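# Flip the toast in the pan with a spatula

## Task

Use the steel turner (spatula) to flip the toast so it ends flat inside the frying pan with its browned side facing up, then set the turner down on the table clear of both pan and hot plate. The hand and arm may never contact the toast, the heating plate, or any part of the pan other than its plastic handle; one such contact fails the job immediately. Pan and hot plate are free to move, and the pan has to finish level and centred on the hot plate.

## Robot and tools

Robot: a single arm ending in a five-finger right hand. A force-torque sensor sits in the flange at the wrist. Cameras: cam_head_left and cam_head_right (fixed, looking down at the table) and cam_wrist (on the hand), each 896x504.

Scene frame: origin on the table top under the arm base, +z up, +y to the left when facing along +x. State lines give end_effector_position in metres and end_effector_quat_wxyz in this frame, plus velocities in m/s and rad/s.

Hand point: a spot 0.05 m in front of the palm, where index pad and thumb tip would meet in a pinch. Its own axes: +z along the straightened fingers (fingertips reach 0.06-0.07 m past it), +y out of the palm, +x across the palm toward the little finger. A wrist bracket on the little-finger side sticks out 0.10 m across the palm and can collide.

Row format (used by both execute_actions and move): 14 numbers, each in [-1, 1]: dx, dy, dz, rx, ry, rz, little, ring, middle, index, thumb_bend, thumb_turn, force_limit, speed. The first six are an offset, not a pose: they are measured from the Hand target as it stood when the action or move began, along that Hand target's own axes. 1.0 equals 0.6 m of travel or 180 degrees; rx, ry, rz form one rotation vector. Finger numbers are absolute targets: +1 open/straight, -1 curled shut; thumb_bend +1 straight, -1 bent; thumb_turn +1 beside the palm, -1 across in front of it. A pinch is roughly index -0.22, thumb_bend -0.75, thumb_turn -0.57. force_limit maps -1..+1 to about 0..10 N at the fingertip (0..15 N for the two thumb motors); speed maps -1..+1 to nearly still..full speed (0.6 s for full travel). Use speed -0.9 or lower for a gentle grip. Every row must repeat the hand numbers you want kept; a 0 is a real command. Keep this motor order when reading hand_measured, hand_stopped_by and hand_load_n too.

execute_actions: actions is a list of actions; each action is a list of up to 15 rows, one per 1/30 s step, the last row held for the remaining steps. All rows in an action count from the same start pose, so a repeated offset keeps moving further. cameras picks images ([] for none; an empty actions list just reports state).

move: target is one row, or up to 15 rows differing only in their offsets, all counted from the same Hand target. speed is path top speed in m/s (0.002-0.5, default 0.25; rotation up to twice that in rad/s), one value or one per target. blend (m) rounds corners in a list. stop_force (3-40 N) ends the path when the wrist sensor feels that much resistance along the direction of travel; with it a slow move may aim past a contact. Not reliable on turning moves; omit it when backing off a surface. zero (with stop_force only) true re-zeroes first, false keeps the old zero. blocking=false returns early and cannot combine with stop_force; then use wait or stop before anything else. The result adds a move: line: done (within 3 mm and 2 degrees), off_target, moving, held, contact, fault, and limits such as paced or held. Neither done nor off_target proves there is no contact.

wait: seconds 0-10, holds the last command. stop: brakes a running move. zoom_image: camera plus region [x0, y0, x1, y1] in pixels, max 504x504, from that camera's latest picture. show_instructions: shows the reference image(s). zero_wrist_force: resets the sensor baseline. finished_scene: scene is the number of the scene being ended; it cannot be undone, and the goal must hold without the robot.

Motion rules: each step the command is clipped to within 100 mm and 16 degrees of the measured hand pose; the clipped value becomes the Hand target that later offsets start from, so check it and send the remainder. The hand often settles a little short; the next command keeps pushing toward the target. To release a push, command the target back past the hand point.

Gripping: for a 0.035-0.08 m object turn the thumb in front of the palm before arriving; for thinner items (down to about 0.025 m, e.g. the turner handle) close the thumb first, then the fingers. A motor moves only when its target changes, then locks. To squeeze harder, raise force_limit and send a more-closed target; to loosen, send a more open one. A lost grip shows only as hand_load_n near 0.

Faults and care: contact torque at a joint limit (136 N m for the three big joints, 25.4 N m for each wrist joint; held weight counts) or roughly 150 N on the arm causes a 10 s stop. The arm is stiff, so approach surfaces slowly, preferably with stop_force. Motors heat when loaded, stretched or pushing at unreachable poses; MOTOR HOT warns at 70 °C, at 85 °C the brakes lock for 30-60 s. Avoid drops, slams, hard hits, heavy forces on fingers, and anything falling or being left off the table. Keep the hand away from toast, heating plate and the metal pan; touch the pan only by its plastic grip, and don't shove the loose pan or hot plate off centre. Objects may occasionally be nudged by outside pushes.

Readings: Wrist force/torque are in the end effector's axes, a third line shows the peak since last shown. Joint torques include the arm's weight and are noisy. Camera calibration lines give K, distortion and T_world_to_cam; fixed cameras may be off by a few mm and degrees, the wrist camera lags during motion.

Each tool is called after "Emit:" as a command line: name --argument value for each argument, lists and objects as JSON in quotes; but a table of rows of numbers goes row by row, as --pt "numbers of a row", without its own name.

Reference images:

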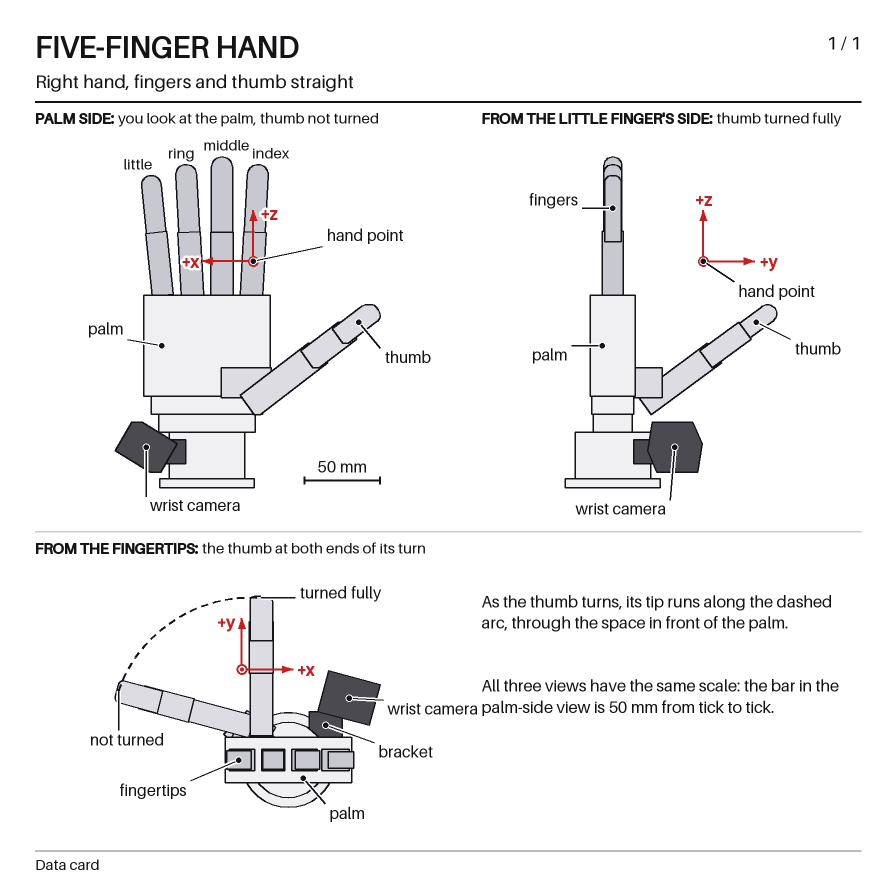

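## Session

Emit:
wait --seconds 0.1

Scene clock: 834.23 s.
end_effector_position=(+0.7520, -0.1456, +0.2362) hand_measured=(-0.216, -0.120, -0.066, -0.062, -0.234, -1.000) hand_load_n=(+0.0, +19.0, +14.0, +11.0, +30.0, +8.5) hand_stopped_by=(force, force, force, force, force, target) hand_force_limit=0.80 hand_speed=-0.88 end_effector_quat_wxyz=(-0.086, +0.675, -0.447, +0.580) end_effector_velocity=(+0.000, +0.000, +0.000) end_effector_angular_velocity=(+0.002, -0.001, -0.001)
Joint positions: [-0.753 -1.14 1.898 2.598 -1.278 -0.405]
Joint velocities: [0 0 0 0 0 0.002]
Joint torques (N m): [-19.16 -36 -10.39 0.34 0.91 1.47]
Motor temperatures (°C): [22 24 21 33 35 27]
Wrist force (N): [0.0 0.1 1.7]
Wrist torque (N m): [-0.11 0.19 0.16]
Wrist force, peak (N): [0.0 0.3 1.8]
Hand target: +0.7520, -0.1456, +0.2363; -0.086, +0.675, -0.447, +0.580
Off the commanded pose: 0.000 m, 0 deg.
wait: 0.10 s; no rest
camera_calibration:
cam_wrist: T_world_to_cam=[[-0.511635, -0.760984, -0.398915, 0.362076], [-0.545281, 0.646389, -0.533713, 0.630596], [0.664002, -0.0555451, -0.745665, -0.217693], [0, 0, 0, 1]] pos_world=[0.673652, -0.144168, 0.318669]

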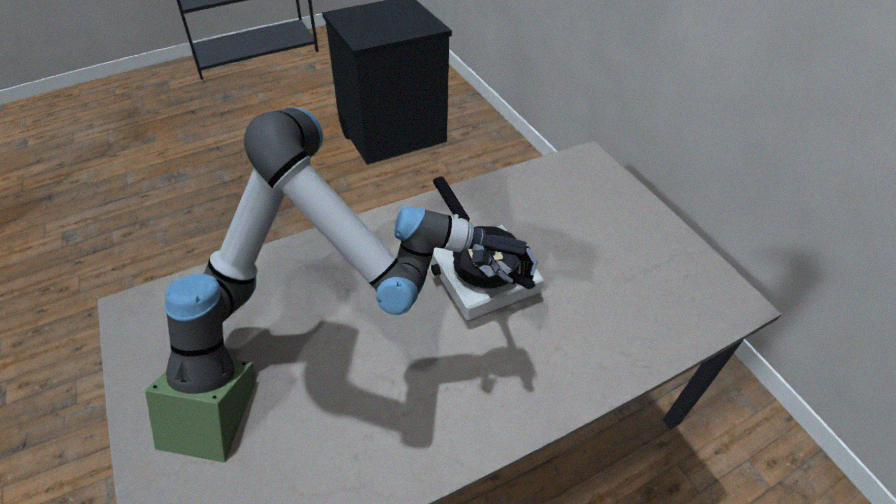

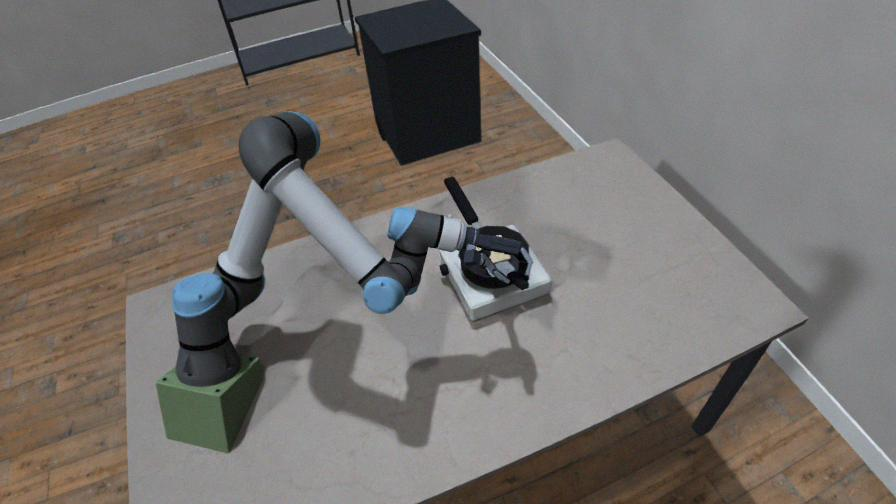

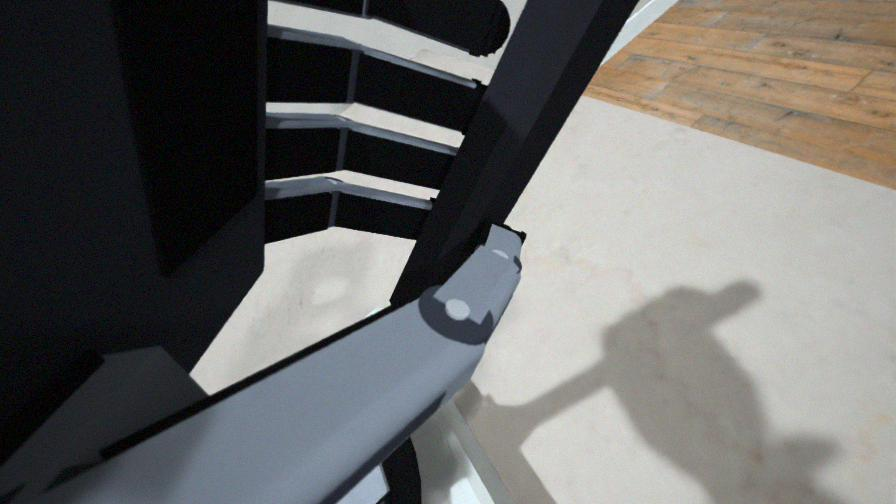

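Emit:
zoom_image --camera "cam_head_right" --region '[380, 160, 600, 330]'

Emit:
zoom_image --camera "cam_head_left" --region '[380, 160, 600, 330]'

Emit:
show_instructions

Scaled by 2.291.

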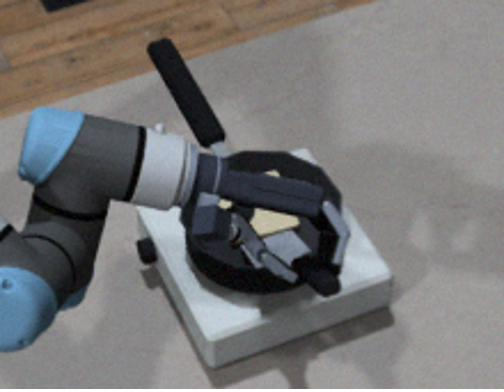

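Scaled by 2.291.

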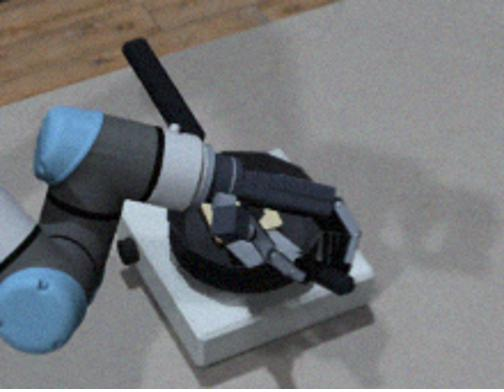

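Reference images for this scene: FIVE-FINGER HAND page 1.

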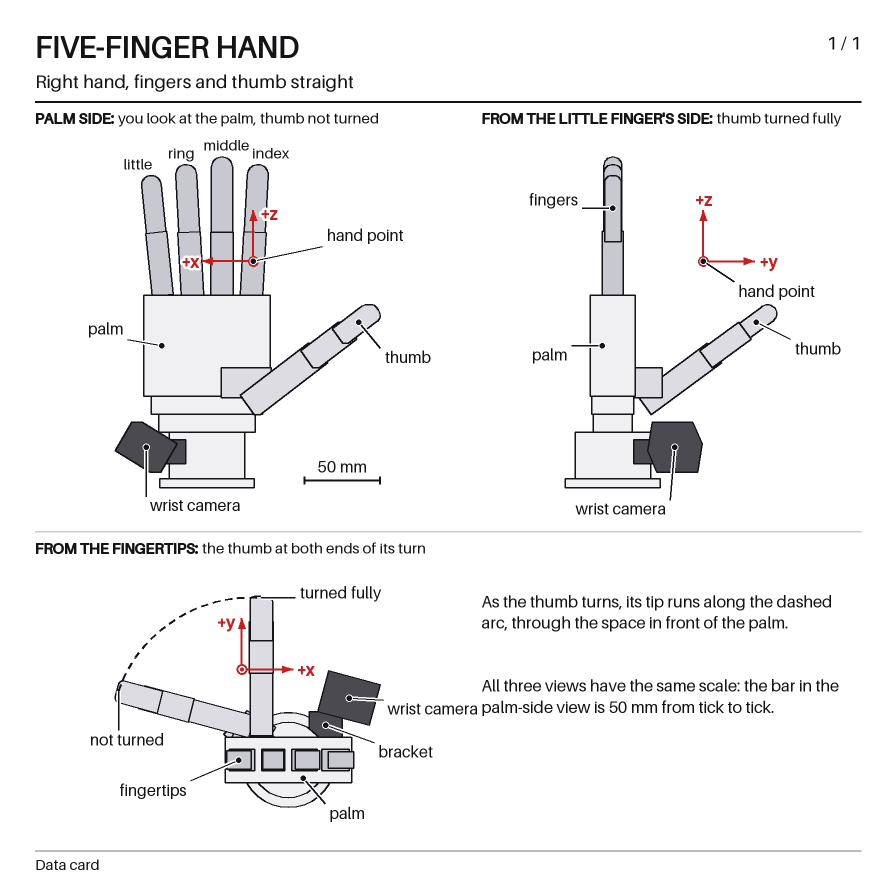

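Emit:
zoom_image --camera "cam_wrist" --region '[100, 200, 604, 504]'

Emit:
zoom_image --camera "cam_head_right" --region '[440, 210, 560, 300]'

Emit:
zoom_image --camera "cam_head_left" --region '[440, 210, 560, 300]'

Scaled by 1.000.

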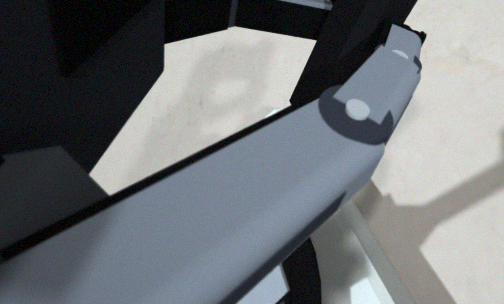

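Scaled by 4.200.

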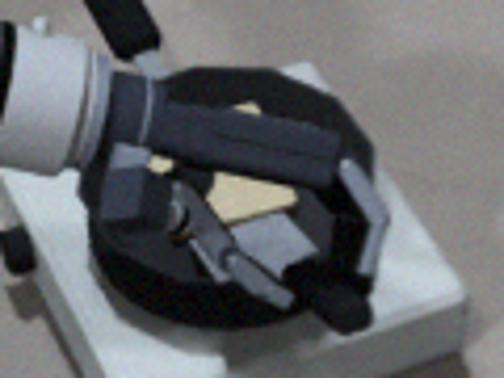

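Scaled by 4.200.

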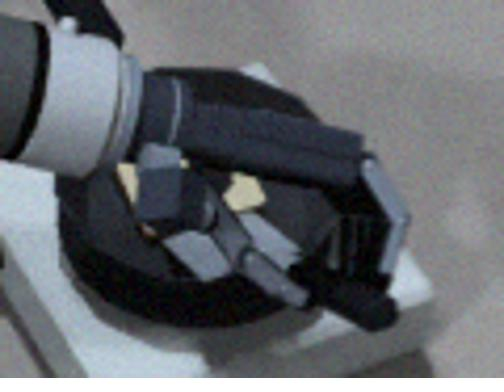

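Emit:
move --target '[0.0353,-0.0317,-0.0156,0,0,0,-0.6,-0.6,-0.6,-0.6,-0.8,-1,0.8,-0.88]' --speed 0.05 --cameras '["cam_head_left","cam_head_right"]'

Emit:
zoom_image --camera "cam_head_right" --region '[440, 210, 560, 300]'

Emit:
zoom_image --camera "cam_head_left" --region '[440, 210, 560, 300]'

Scene clock: 880.77 s.
end_effector_position=(+0.7520, -0.1456, +0.2665) hand_measured=(-0.216, -0.120, -0.066, -0.062, -0.234, -1.000) hand_load_n=(+0.0, +14.5, +13.0, +11.5, +32.0, +10.5) hand_stopped_by=(force, force, force, force, force, target) hand_force_limit=0.80 hand_speed=-0.88 end_effector_quat_wxyz=(-0.086, +0.675, -0.447, +0.581) end_effector_velocity=(+0.000, +0.000, -0.001) end_effector_angular_velocity=(-0.002, -0.001, +0.001)
Joint positions: [-0.783 -1.191 1.887 2.661 -1.25 -0.412]
Joint velocities: [0.002 0.002 0.002 -0.006 -0.003 -0.001]
Joint torques (N m): [-10.35 -18.43 -11.47 -4.15 -2.35 -0.59]
Motor temperatures (°C): [22 24 21 33 35 27]
Wrist force (N): [-3.6 2.0 2.3]
Wrist torque (N m): [-0.03 0.42 -0.20]
Wrist force, peak (N): [-3.9 2.0 2.5]
Hand target: +0.7519, -0.1456, +0.2663; -0.086, +0.675, -0.447, +0.580
Off the commanded pose: 0.000 m, 0 deg.
move: done
Images, in order (width x height): cam_head_left 896x504, cam_head_right 896x504.

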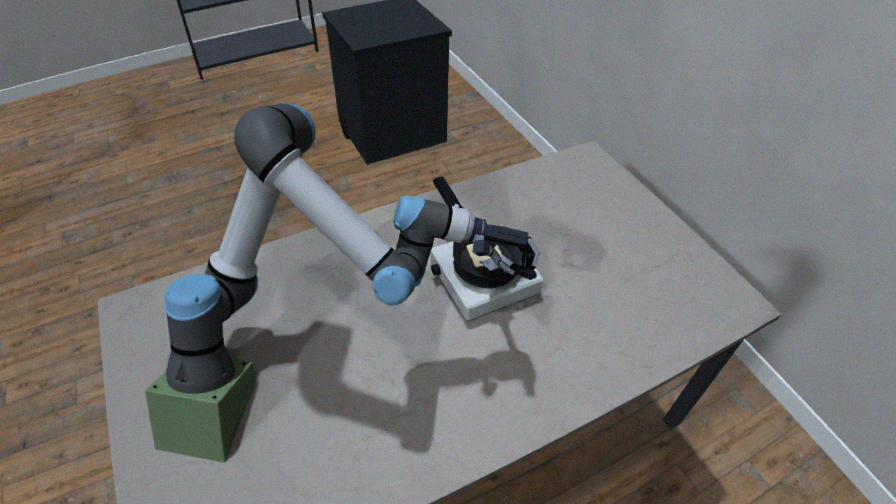

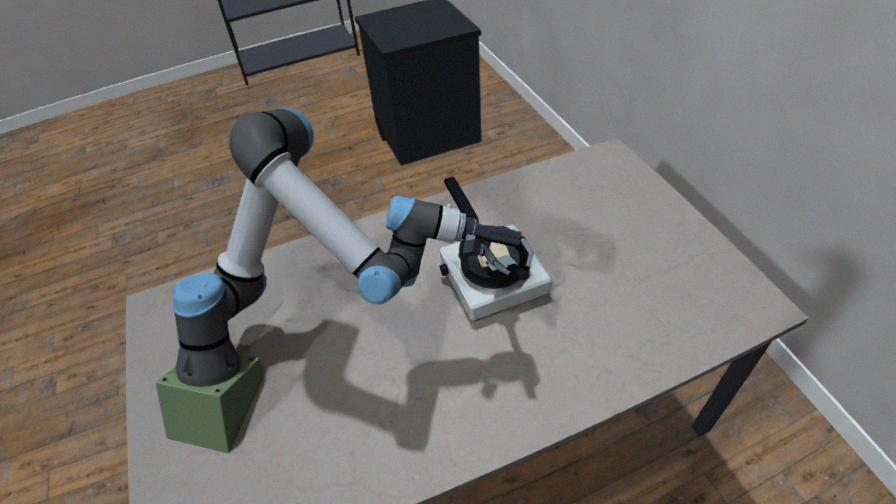

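Scaled by 4.200.

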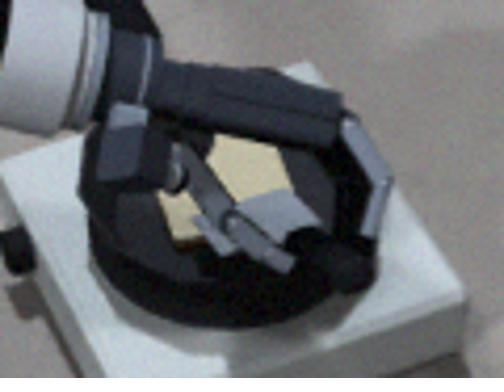

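Scaled by 4.200.

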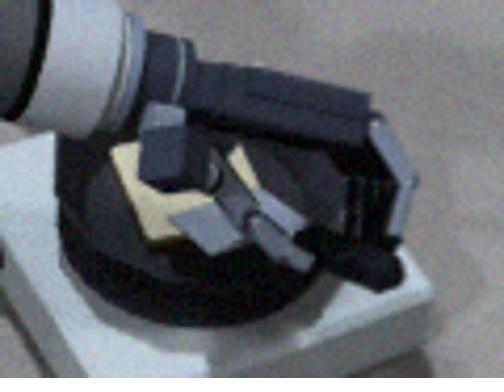

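Emit:
wait --seconds 0 --cameras '["cam_wrist"]'

Emit:
zoom_image --camera "cam_wrist" --region '[150, 200, 450, 500]'

Scene clock: 886.40 s.
end_effector_position=(+0.7519, -0.1456, +0.2663) hand_measured=(-0.216, -0.120, -0.066, -0.062, -0.234, -1.000) hand_load_n=(+0.0, +15.0, +13.0, +11.5, +32.0, +10.5) hand_stopped_by=(force, force, force, force, force, target) hand_force_limit=0.80 hand_speed=-0.88 end_effector_quat_wxyz=(-0.086, +0.675, -0.447, +0.580) end_effector_velocity=(+0.000, +0.000, +0.001) end_effector_angular_velocity=(-0.001, -0.001, +0.001)
Joint positions: [-0.783 -1.191 1.887 2.661 -1.25 -0.412]
Joint velocities: [0 0 -0.001 0 0 -0.001]
Joint torques (N m): [-10.1 -19.56 -11.58 -4.05 -1.54 1.76]
Motor temperatures (°C): [22 24 21 33 35 27]
Wrist force (N): [-3.6 1.9 2.4]
Wrist torque (N m): [-0.05 0.41 -0.20]
Wrist force, peak (N): [-3.9 2.2 2.4]
Hand target: +0.7519, -0.1456, +0.2663; -0.086, +0.675, -0.447, +0.580
Off the commanded pose: 0.000 m, 0 deg.
camera_calibration:
cam_wrist: T_world_to_cam=[[-0.511622, -0.761008, -0.398886, 0.374008], [-0.545278, 0.646358, -0.533754, 0.646591], [0.664014, -0.0555758, -0.745652, -0.195272], [0, 0, 0, 1]] pos_world=[0.673586, -0.144158, 0.348703]
Images, in order (width x height): cam_wrist 896x504.

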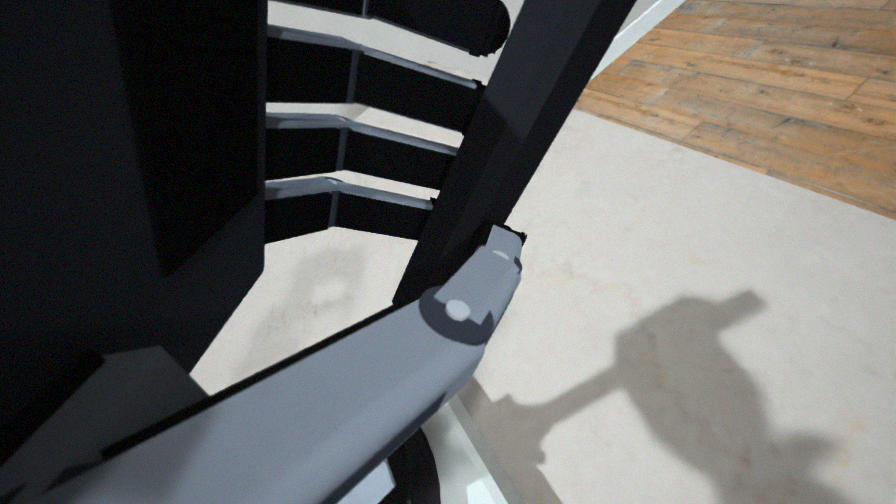

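Scaled by 1.680.

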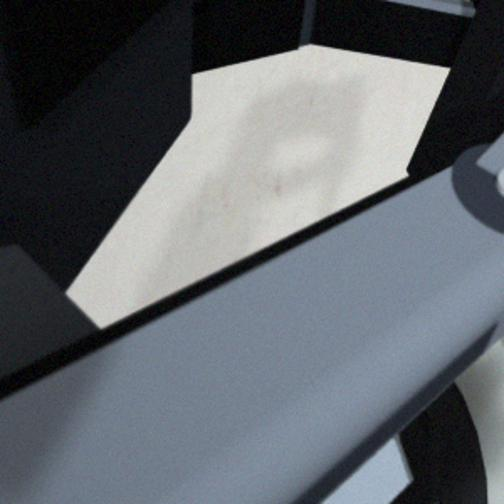

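Emit:
move --target '[0.047,-0.0423,-0.0208,0,0,0,-0.6,-0.6,-0.6,-0.6,-0.8,-1,0.8,-0.88]' --speed 0.05 --cameras '["cam_head_left","cam_head_right"]'

Emit:
zoom_image --camera "cam_head_right" --region '[440, 210, 560, 300]'

Emit:
zoom_image --camera "cam_head_left" --region '[440, 210, 560, 300]'

Scene clock: 890.20 s.
end_effector_position=(+0.7519, -0.1455, +0.3064) hand_measured=(-0.216, -0.120, -0.066, -0.062, -0.234, -1.000) hand_load_n=(+0.0, +15.0, +12.5, +11.5, +32.5, +10.0) hand_stopped_by=(force, force, force, force, force, target) hand_force_limit=0.80 hand_speed=-0.88 end_effector_quat_wxyz=(-0.086, +0.675, -0.447, +0.581) end_effector_velocity=(+0.000, +0.000, -0.002) end_effector_angular_velocity=(-0.001, -0.001, +0.001)
Joint positions: [-0.822 -1.253 1.864 2.749 -1.211 -0.421]
Joint velocities: [0.002 0.002 0.002 -0.006 -0.001 0]
Joint torques (N m): [-10.46 -14.85 -11.36 -4.57 -2.1 -0.6]
Motor temperatures (°C): [22 24 21 33 35 27]
Wrist force (N): [-3.7 2.0 2.4]
Wrist torque (N m): [-0.01 0.39 -0.21]
Wrist force, peak (N): [-4.2 2.5 2.6]
Hand target: +0.7518, -0.1455, +0.3062; -0.086, +0.675, -0.447, +0.580
Off the commanded pose: 0.000 m, 0 deg.
move: done
Images, in order (width x height): cam_head_left 896x504, cam_head_right 896x504.

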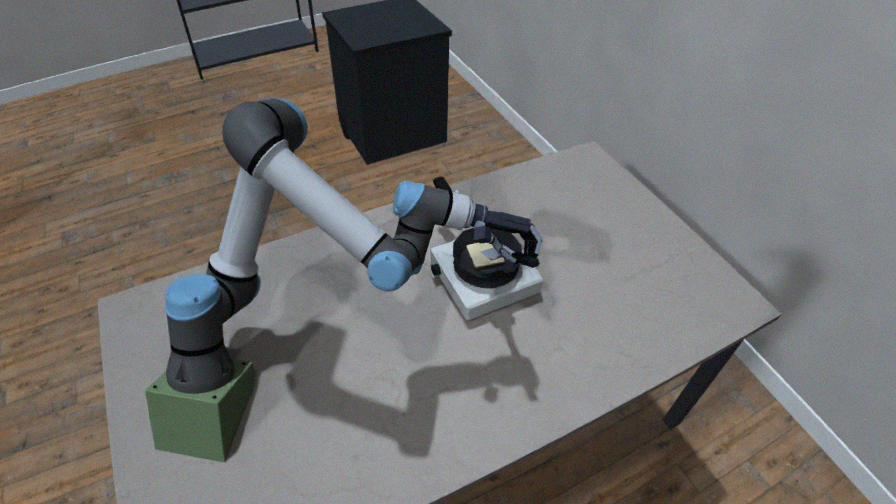

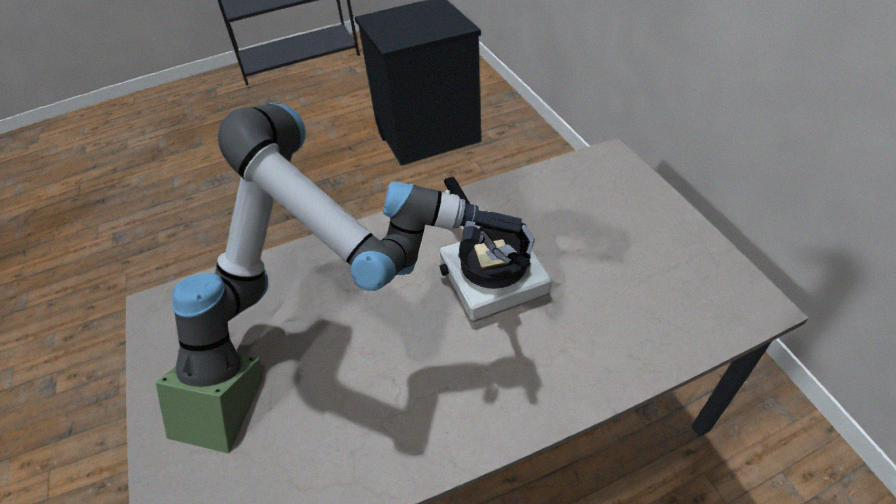

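Scaled by 4.200.

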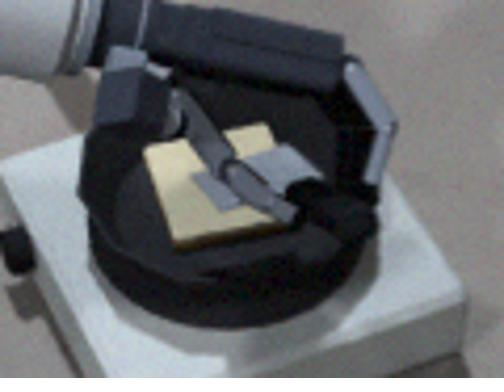

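Scaled by 4.200.

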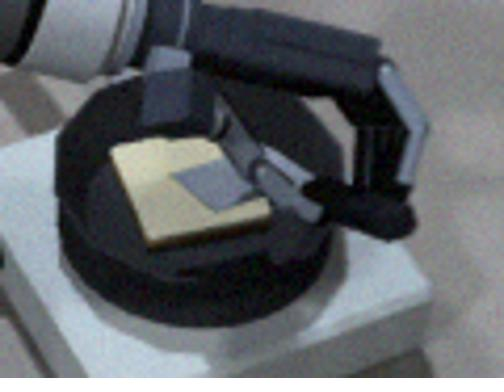

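Emit:
zoom_image --camera "cam_head_right" --region '[472, 225, 542, 285]'

Emit:
zoom_image --camera "cam_head_left" --region '[472, 225, 542, 285]'

Scaled by 7.200.

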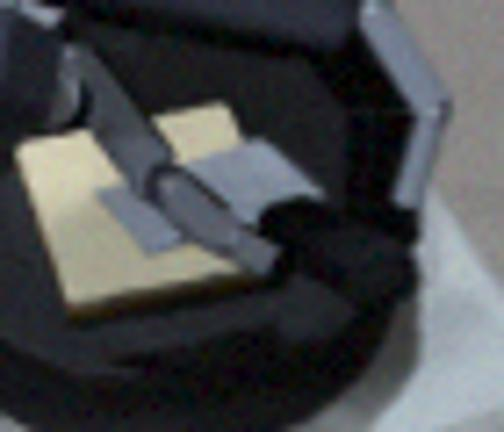

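Scaled by 7.200.

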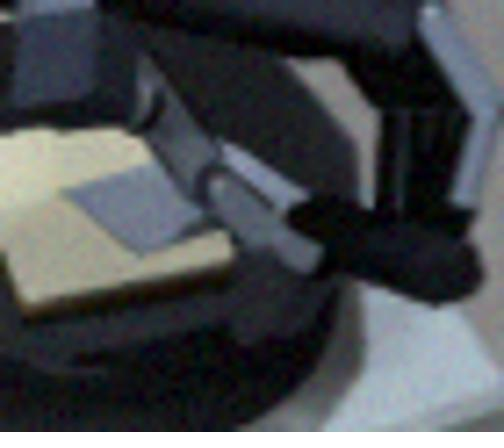

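Emit:
move --target '[0.176,0.146,0.1,-0.008,-0.056,0.0956,-0.6,-0.6,-0.6,-0.6,-0.8,-1,0.8,-0.88]' --speed 0.15

Emit:
zoom_image --camera "cam_head_right" --region '[440, 215, 580, 335]'

Emit:
zoom_image --camera "cam_head_left" --region '[440, 215, 580, 335]'

Scene clock: 910.20 s.
end_effector_position=(+0.7516, -0.2953, +0.3064) hand_measured=(-0.216, -0.120, -0.066, -0.062, -0.234, -1.000) hand_load_n=(+0.0, +15.0, +12.5, +11.5, +32.5, +10.5) hand_stopped_by=(force, force, force, force, force, target) hand_force_limit=0.80 hand_speed=-0.88 end_effector_quat_wxyz=(-0.202, +0.650, -0.541, +0.494) end_effector_velocity=(+0.000, +0.000, +0.000) end_effector_angular_velocity=(+0.001, +0.000, +0.000)
Joint positions: [-1.079 -0.994 1.609 2.891 -0.807 -0.26]
Joint velocities: [-0.001 0 0 0 0.001 0.001]
Joint torques (N m): [-26.25 -31.8 -25.36 -3.05 0.94 -1.68]
Motor temperatures (°C): [22 24 21 33 35 27]
Wrist force (N): [-3.1 2.5 3.1]
Wrist torque (N m): [-0.03 0.42 -0.19]
Wrist force, peak (N): [-5.1 1.1 1.8]
Hand target: +0.7516, -0.2953, +0.3065; -0.202, +0.650, -0.541, +0.494
Off the commanded pose: 0.000 m, 0 deg.
move: done
camera_calibration:
cam_wrist: T_world_to_cam=[[-0.51137, -0.579094, -0.634942, 0.401796], [-0.545542, 0.789638, -0.280813, 0.729595], [0.663991, 0.202788, -0.719717, -0.105073], [0, 0, 0, 1]] pos_world=[0.673259, -0.322131, 0.384374]

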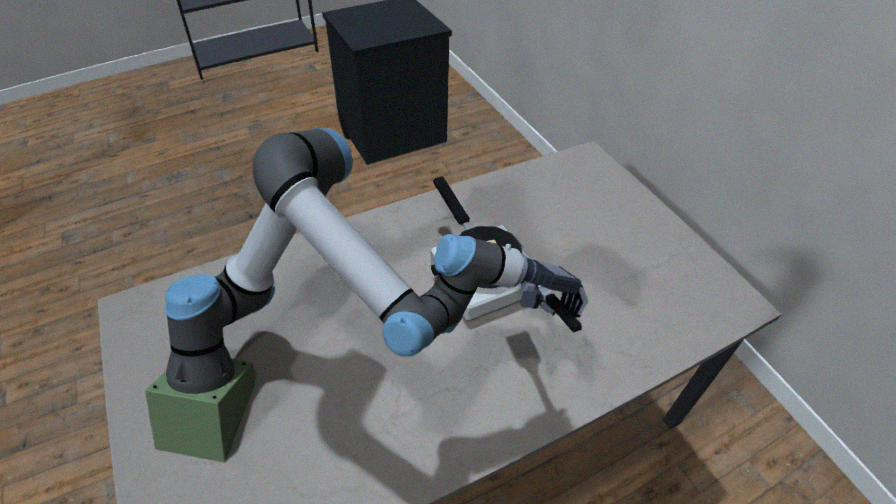

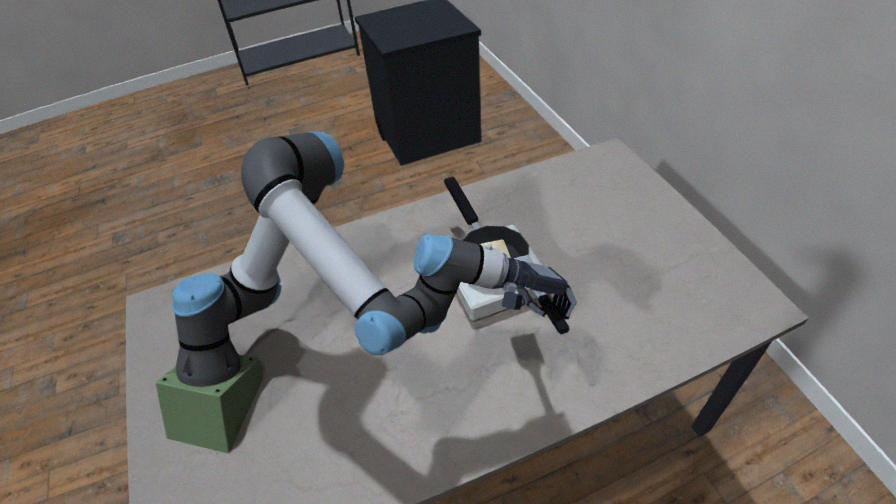

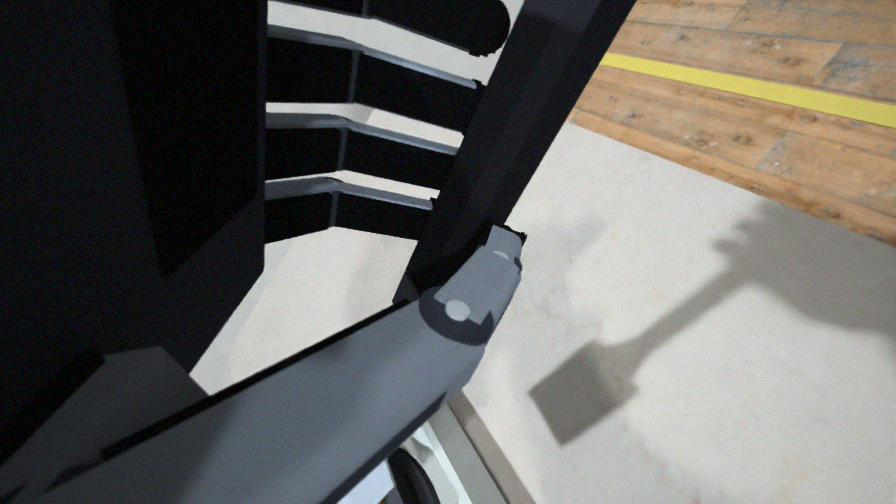

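Scaled by 3.600.

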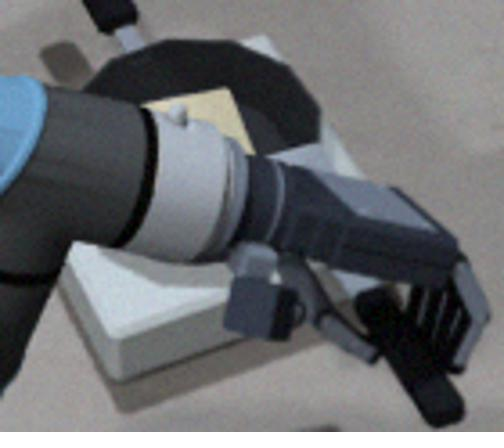

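Scaled by 3.600.

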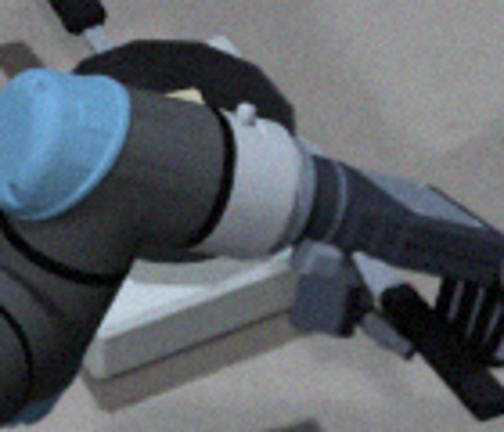

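Emit:
move --target '[-0.1669,0.0407,-0.0226,-0.0121,0.0405,-0.0096,-0.6,-0.6,-0.6,-0.6,-0.8,-1,0.8,-0.88]' --speed 0.12

Emit:
zoom_image --camera "cam_head_right" --region '[450, 215, 550, 300]'

Emit:
zoom_image --camera "cam_head_left" --region '[450, 215, 550, 300]'

Scene clock: 938.00 s.
end_effector_position=(+0.7350, -0.2094, +0.2506) hand_measured=(-0.216, -0.120, -0.066, -0.062, -0.234, -1.000) hand_load_n=(+0.0, +14.5, +12.5, +11.5, +32.0, +10.0) hand_stopped_by=(force, force, force, force, force, target) hand_force_limit=0.80 hand_speed=-0.88 end_effector_quat_wxyz=(-0.148, +0.629, -0.552, +0.527) end_effector_velocity=(+0.000, +0.000, +0.000) end_effector_angular_velocity=(-0.001, -0.001, -0.002)
Joint positions: [-0.915 -1.116 1.853 2.736 -1.094 -0.225]
Joint velocities: [0.001 0 0 0 -0.003 0.001]
Joint torques (N m): [-12.1 -19.92 -10.77 -0.01 -1.82 -2.19]
Motor temperatures (°C): [22 24 21 33 35 27]
Wrist force (N): [-2.8 2.5 2.6]
Wrist torque (N m): [0.03 0.33 -0.19]
Wrist force, peak (N): [-4.4 2.6 2.3]
Hand target: +0.7350, -0.2094, +0.2504; -0.148, +0.629, -0.552, +0.527
Off the commanded pose: 0.000 m, 0 deg.
move: done
camera_calibration:
cam_wrist: T_world_to_cam=[[-0.571547, -0.575712, -0.584713, 0.439991], [-0.461674, 0.814702, -0.350881, 0.598223], [0.678373, 0.069402, -0.731432, -0.187288], [0, 0, 0, 1]] pos_world=[0.654711, -0.221067, 0.330185]

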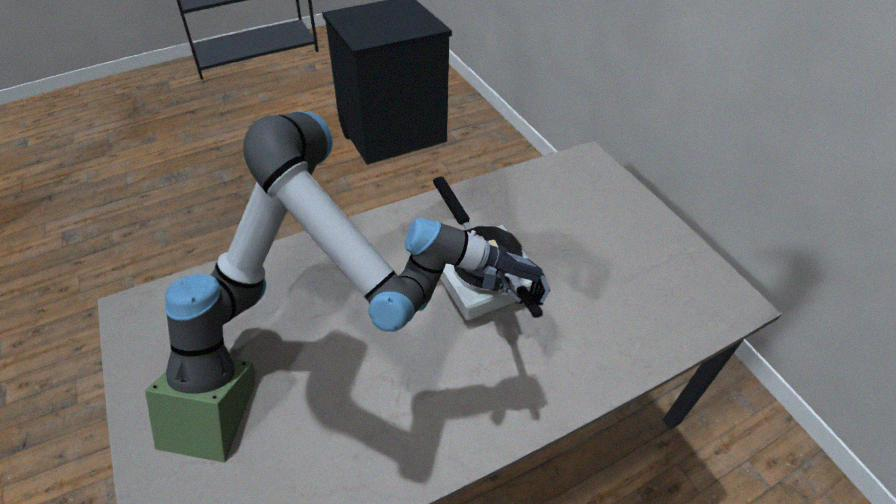

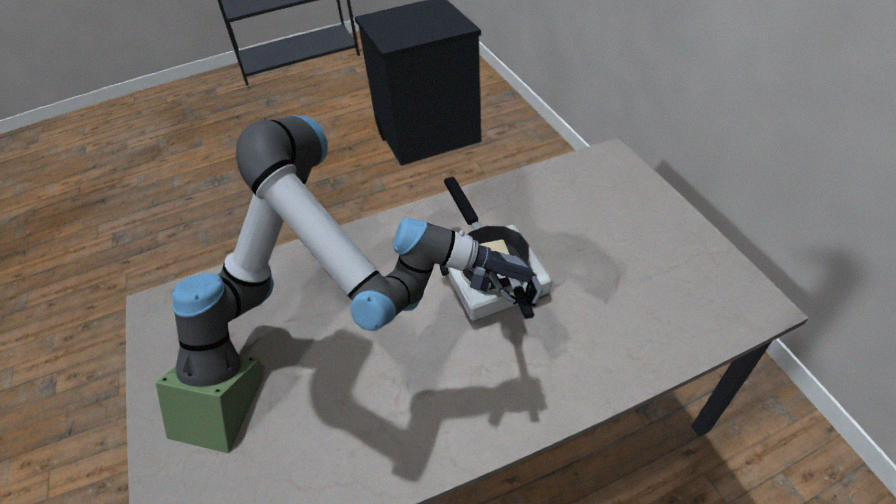

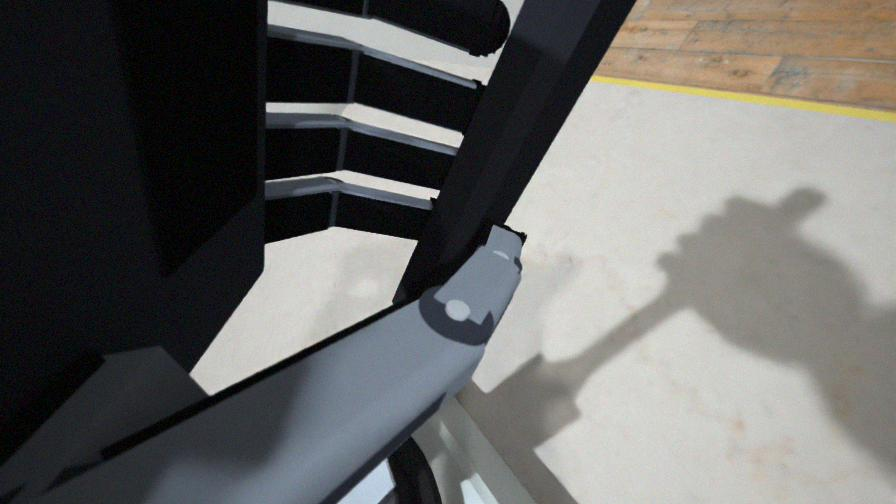

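Scaled by 5.040.

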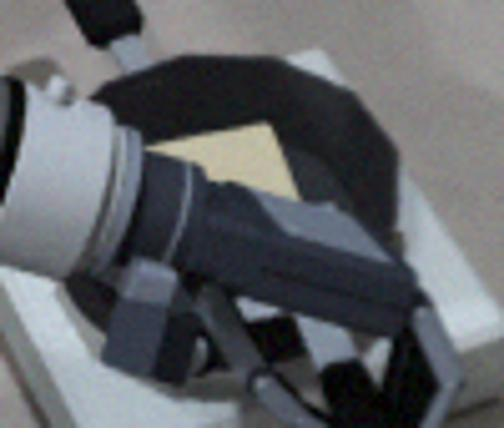

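Scaled by 5.040.

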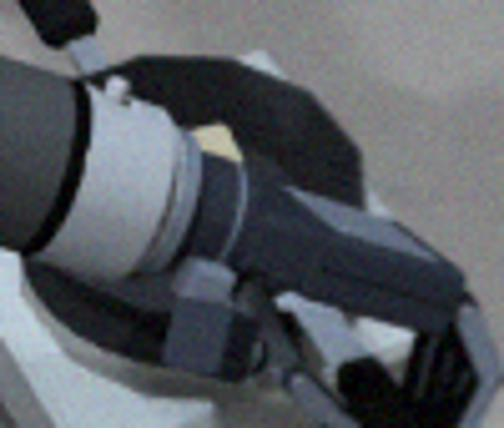

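Emit:
move --target '[-0.0487,-0.0294,-0.0168,-0.003,0.0368,-0.0744,-0.6,-0.6,-0.6,-0.6,-0.8,-1,0.8,-0.88]' --speed 0.1

Emit:
zoom_image --camera "cam_head_right" --region '[450, 215, 550, 300]'

Emit:
zoom_image --camera "cam_head_left" --region '[450, 215, 550, 300]'

Scene clock: 959.17 s.
end_effector_position=(+0.7410, -0.1743, +0.2535) hand_measured=(-0.216, -0.120, -0.066, -0.062, -0.234, -1.000) hand_load_n=(+0.0, +16.0, +13.0, +11.5, +31.0, +10.5) hand_stopped_by=(force, force, force, force, force, target) hand_force_limit=0.80 hand_speed=-0.88 end_effector_quat_wxyz=(-0.050, +0.658, -0.485, +0.573) end_effector_velocity=(+0.000, +0.000, +0.000) end_effector_angular_velocity=(+0.001, +0.000, +0.000)
Joint positions: [-0.784 -1.172 1.882 2.72 -1.331 -0.406]
Joint velocities: [0 0.001 -0.001 0 0.001 0.001]
Joint torques (N m): [-20.25 -19.59 -21.89 -0.13 -0.89 1.35]
Motor temperatures (°C): [22 24 21 33 35 27]
Wrist force (N): [-3.8 1.4 2.1]
Wrist torque (N m): [-0.02 0.40 -0.13]
Wrist force, peak (N): [-3.5 2.2 2.8]
Hand target: +0.7410, -0.1744, +0.2534; -0.050, +0.658, -0.485, +0.573
Off the commanded pose: 0.000 m, 0 deg.
move: done
camera_calibration:
cam_wrist: T_world_to_cam=[[-0.600877, -0.699756, -0.386378, 0.415154], [-0.488207, 0.704011, -0.515774, 0.615569], [0.63293, -0.121284, -0.76465, -0.182777], [0, 0, 0, 1]] pos_world=[0.665667, -0.165028, 0.338141]

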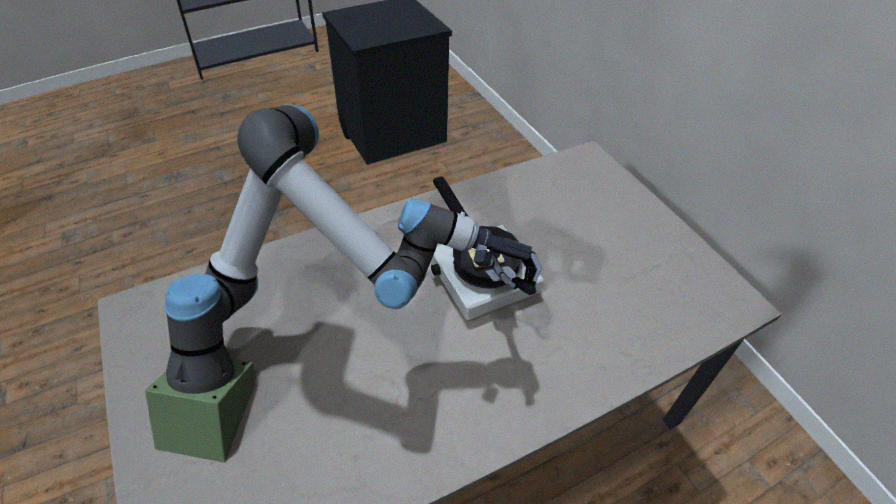

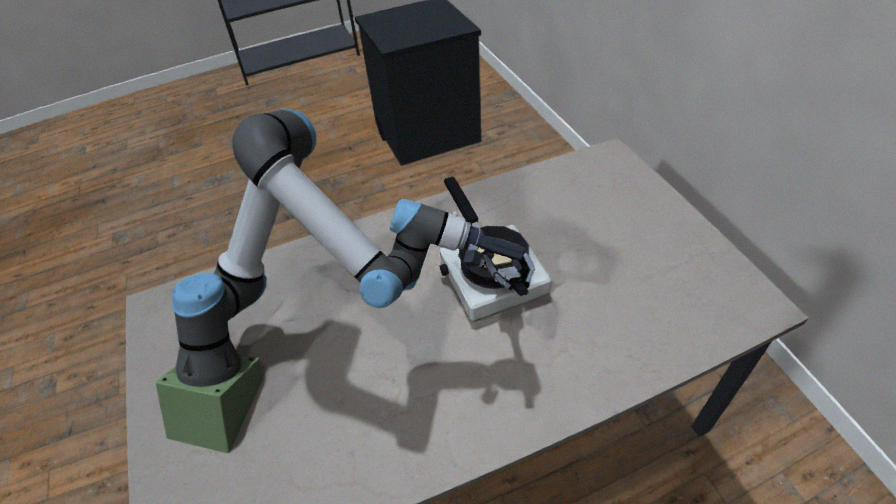

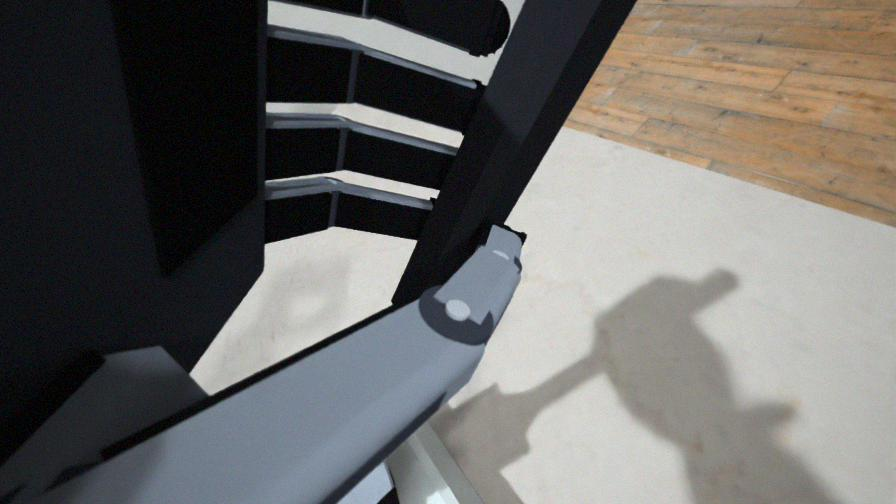

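Scaled by 5.040.

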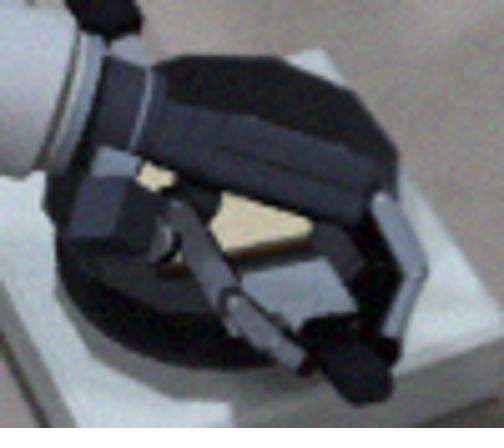

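Scaled by 5.040.

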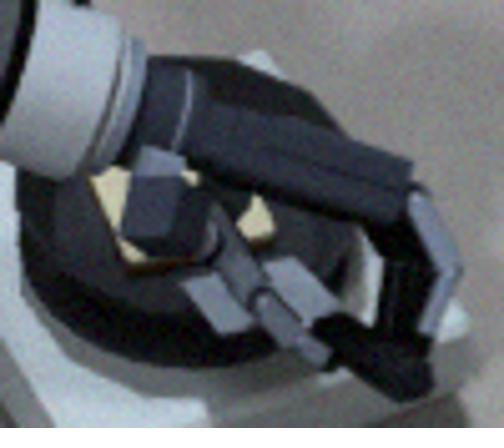

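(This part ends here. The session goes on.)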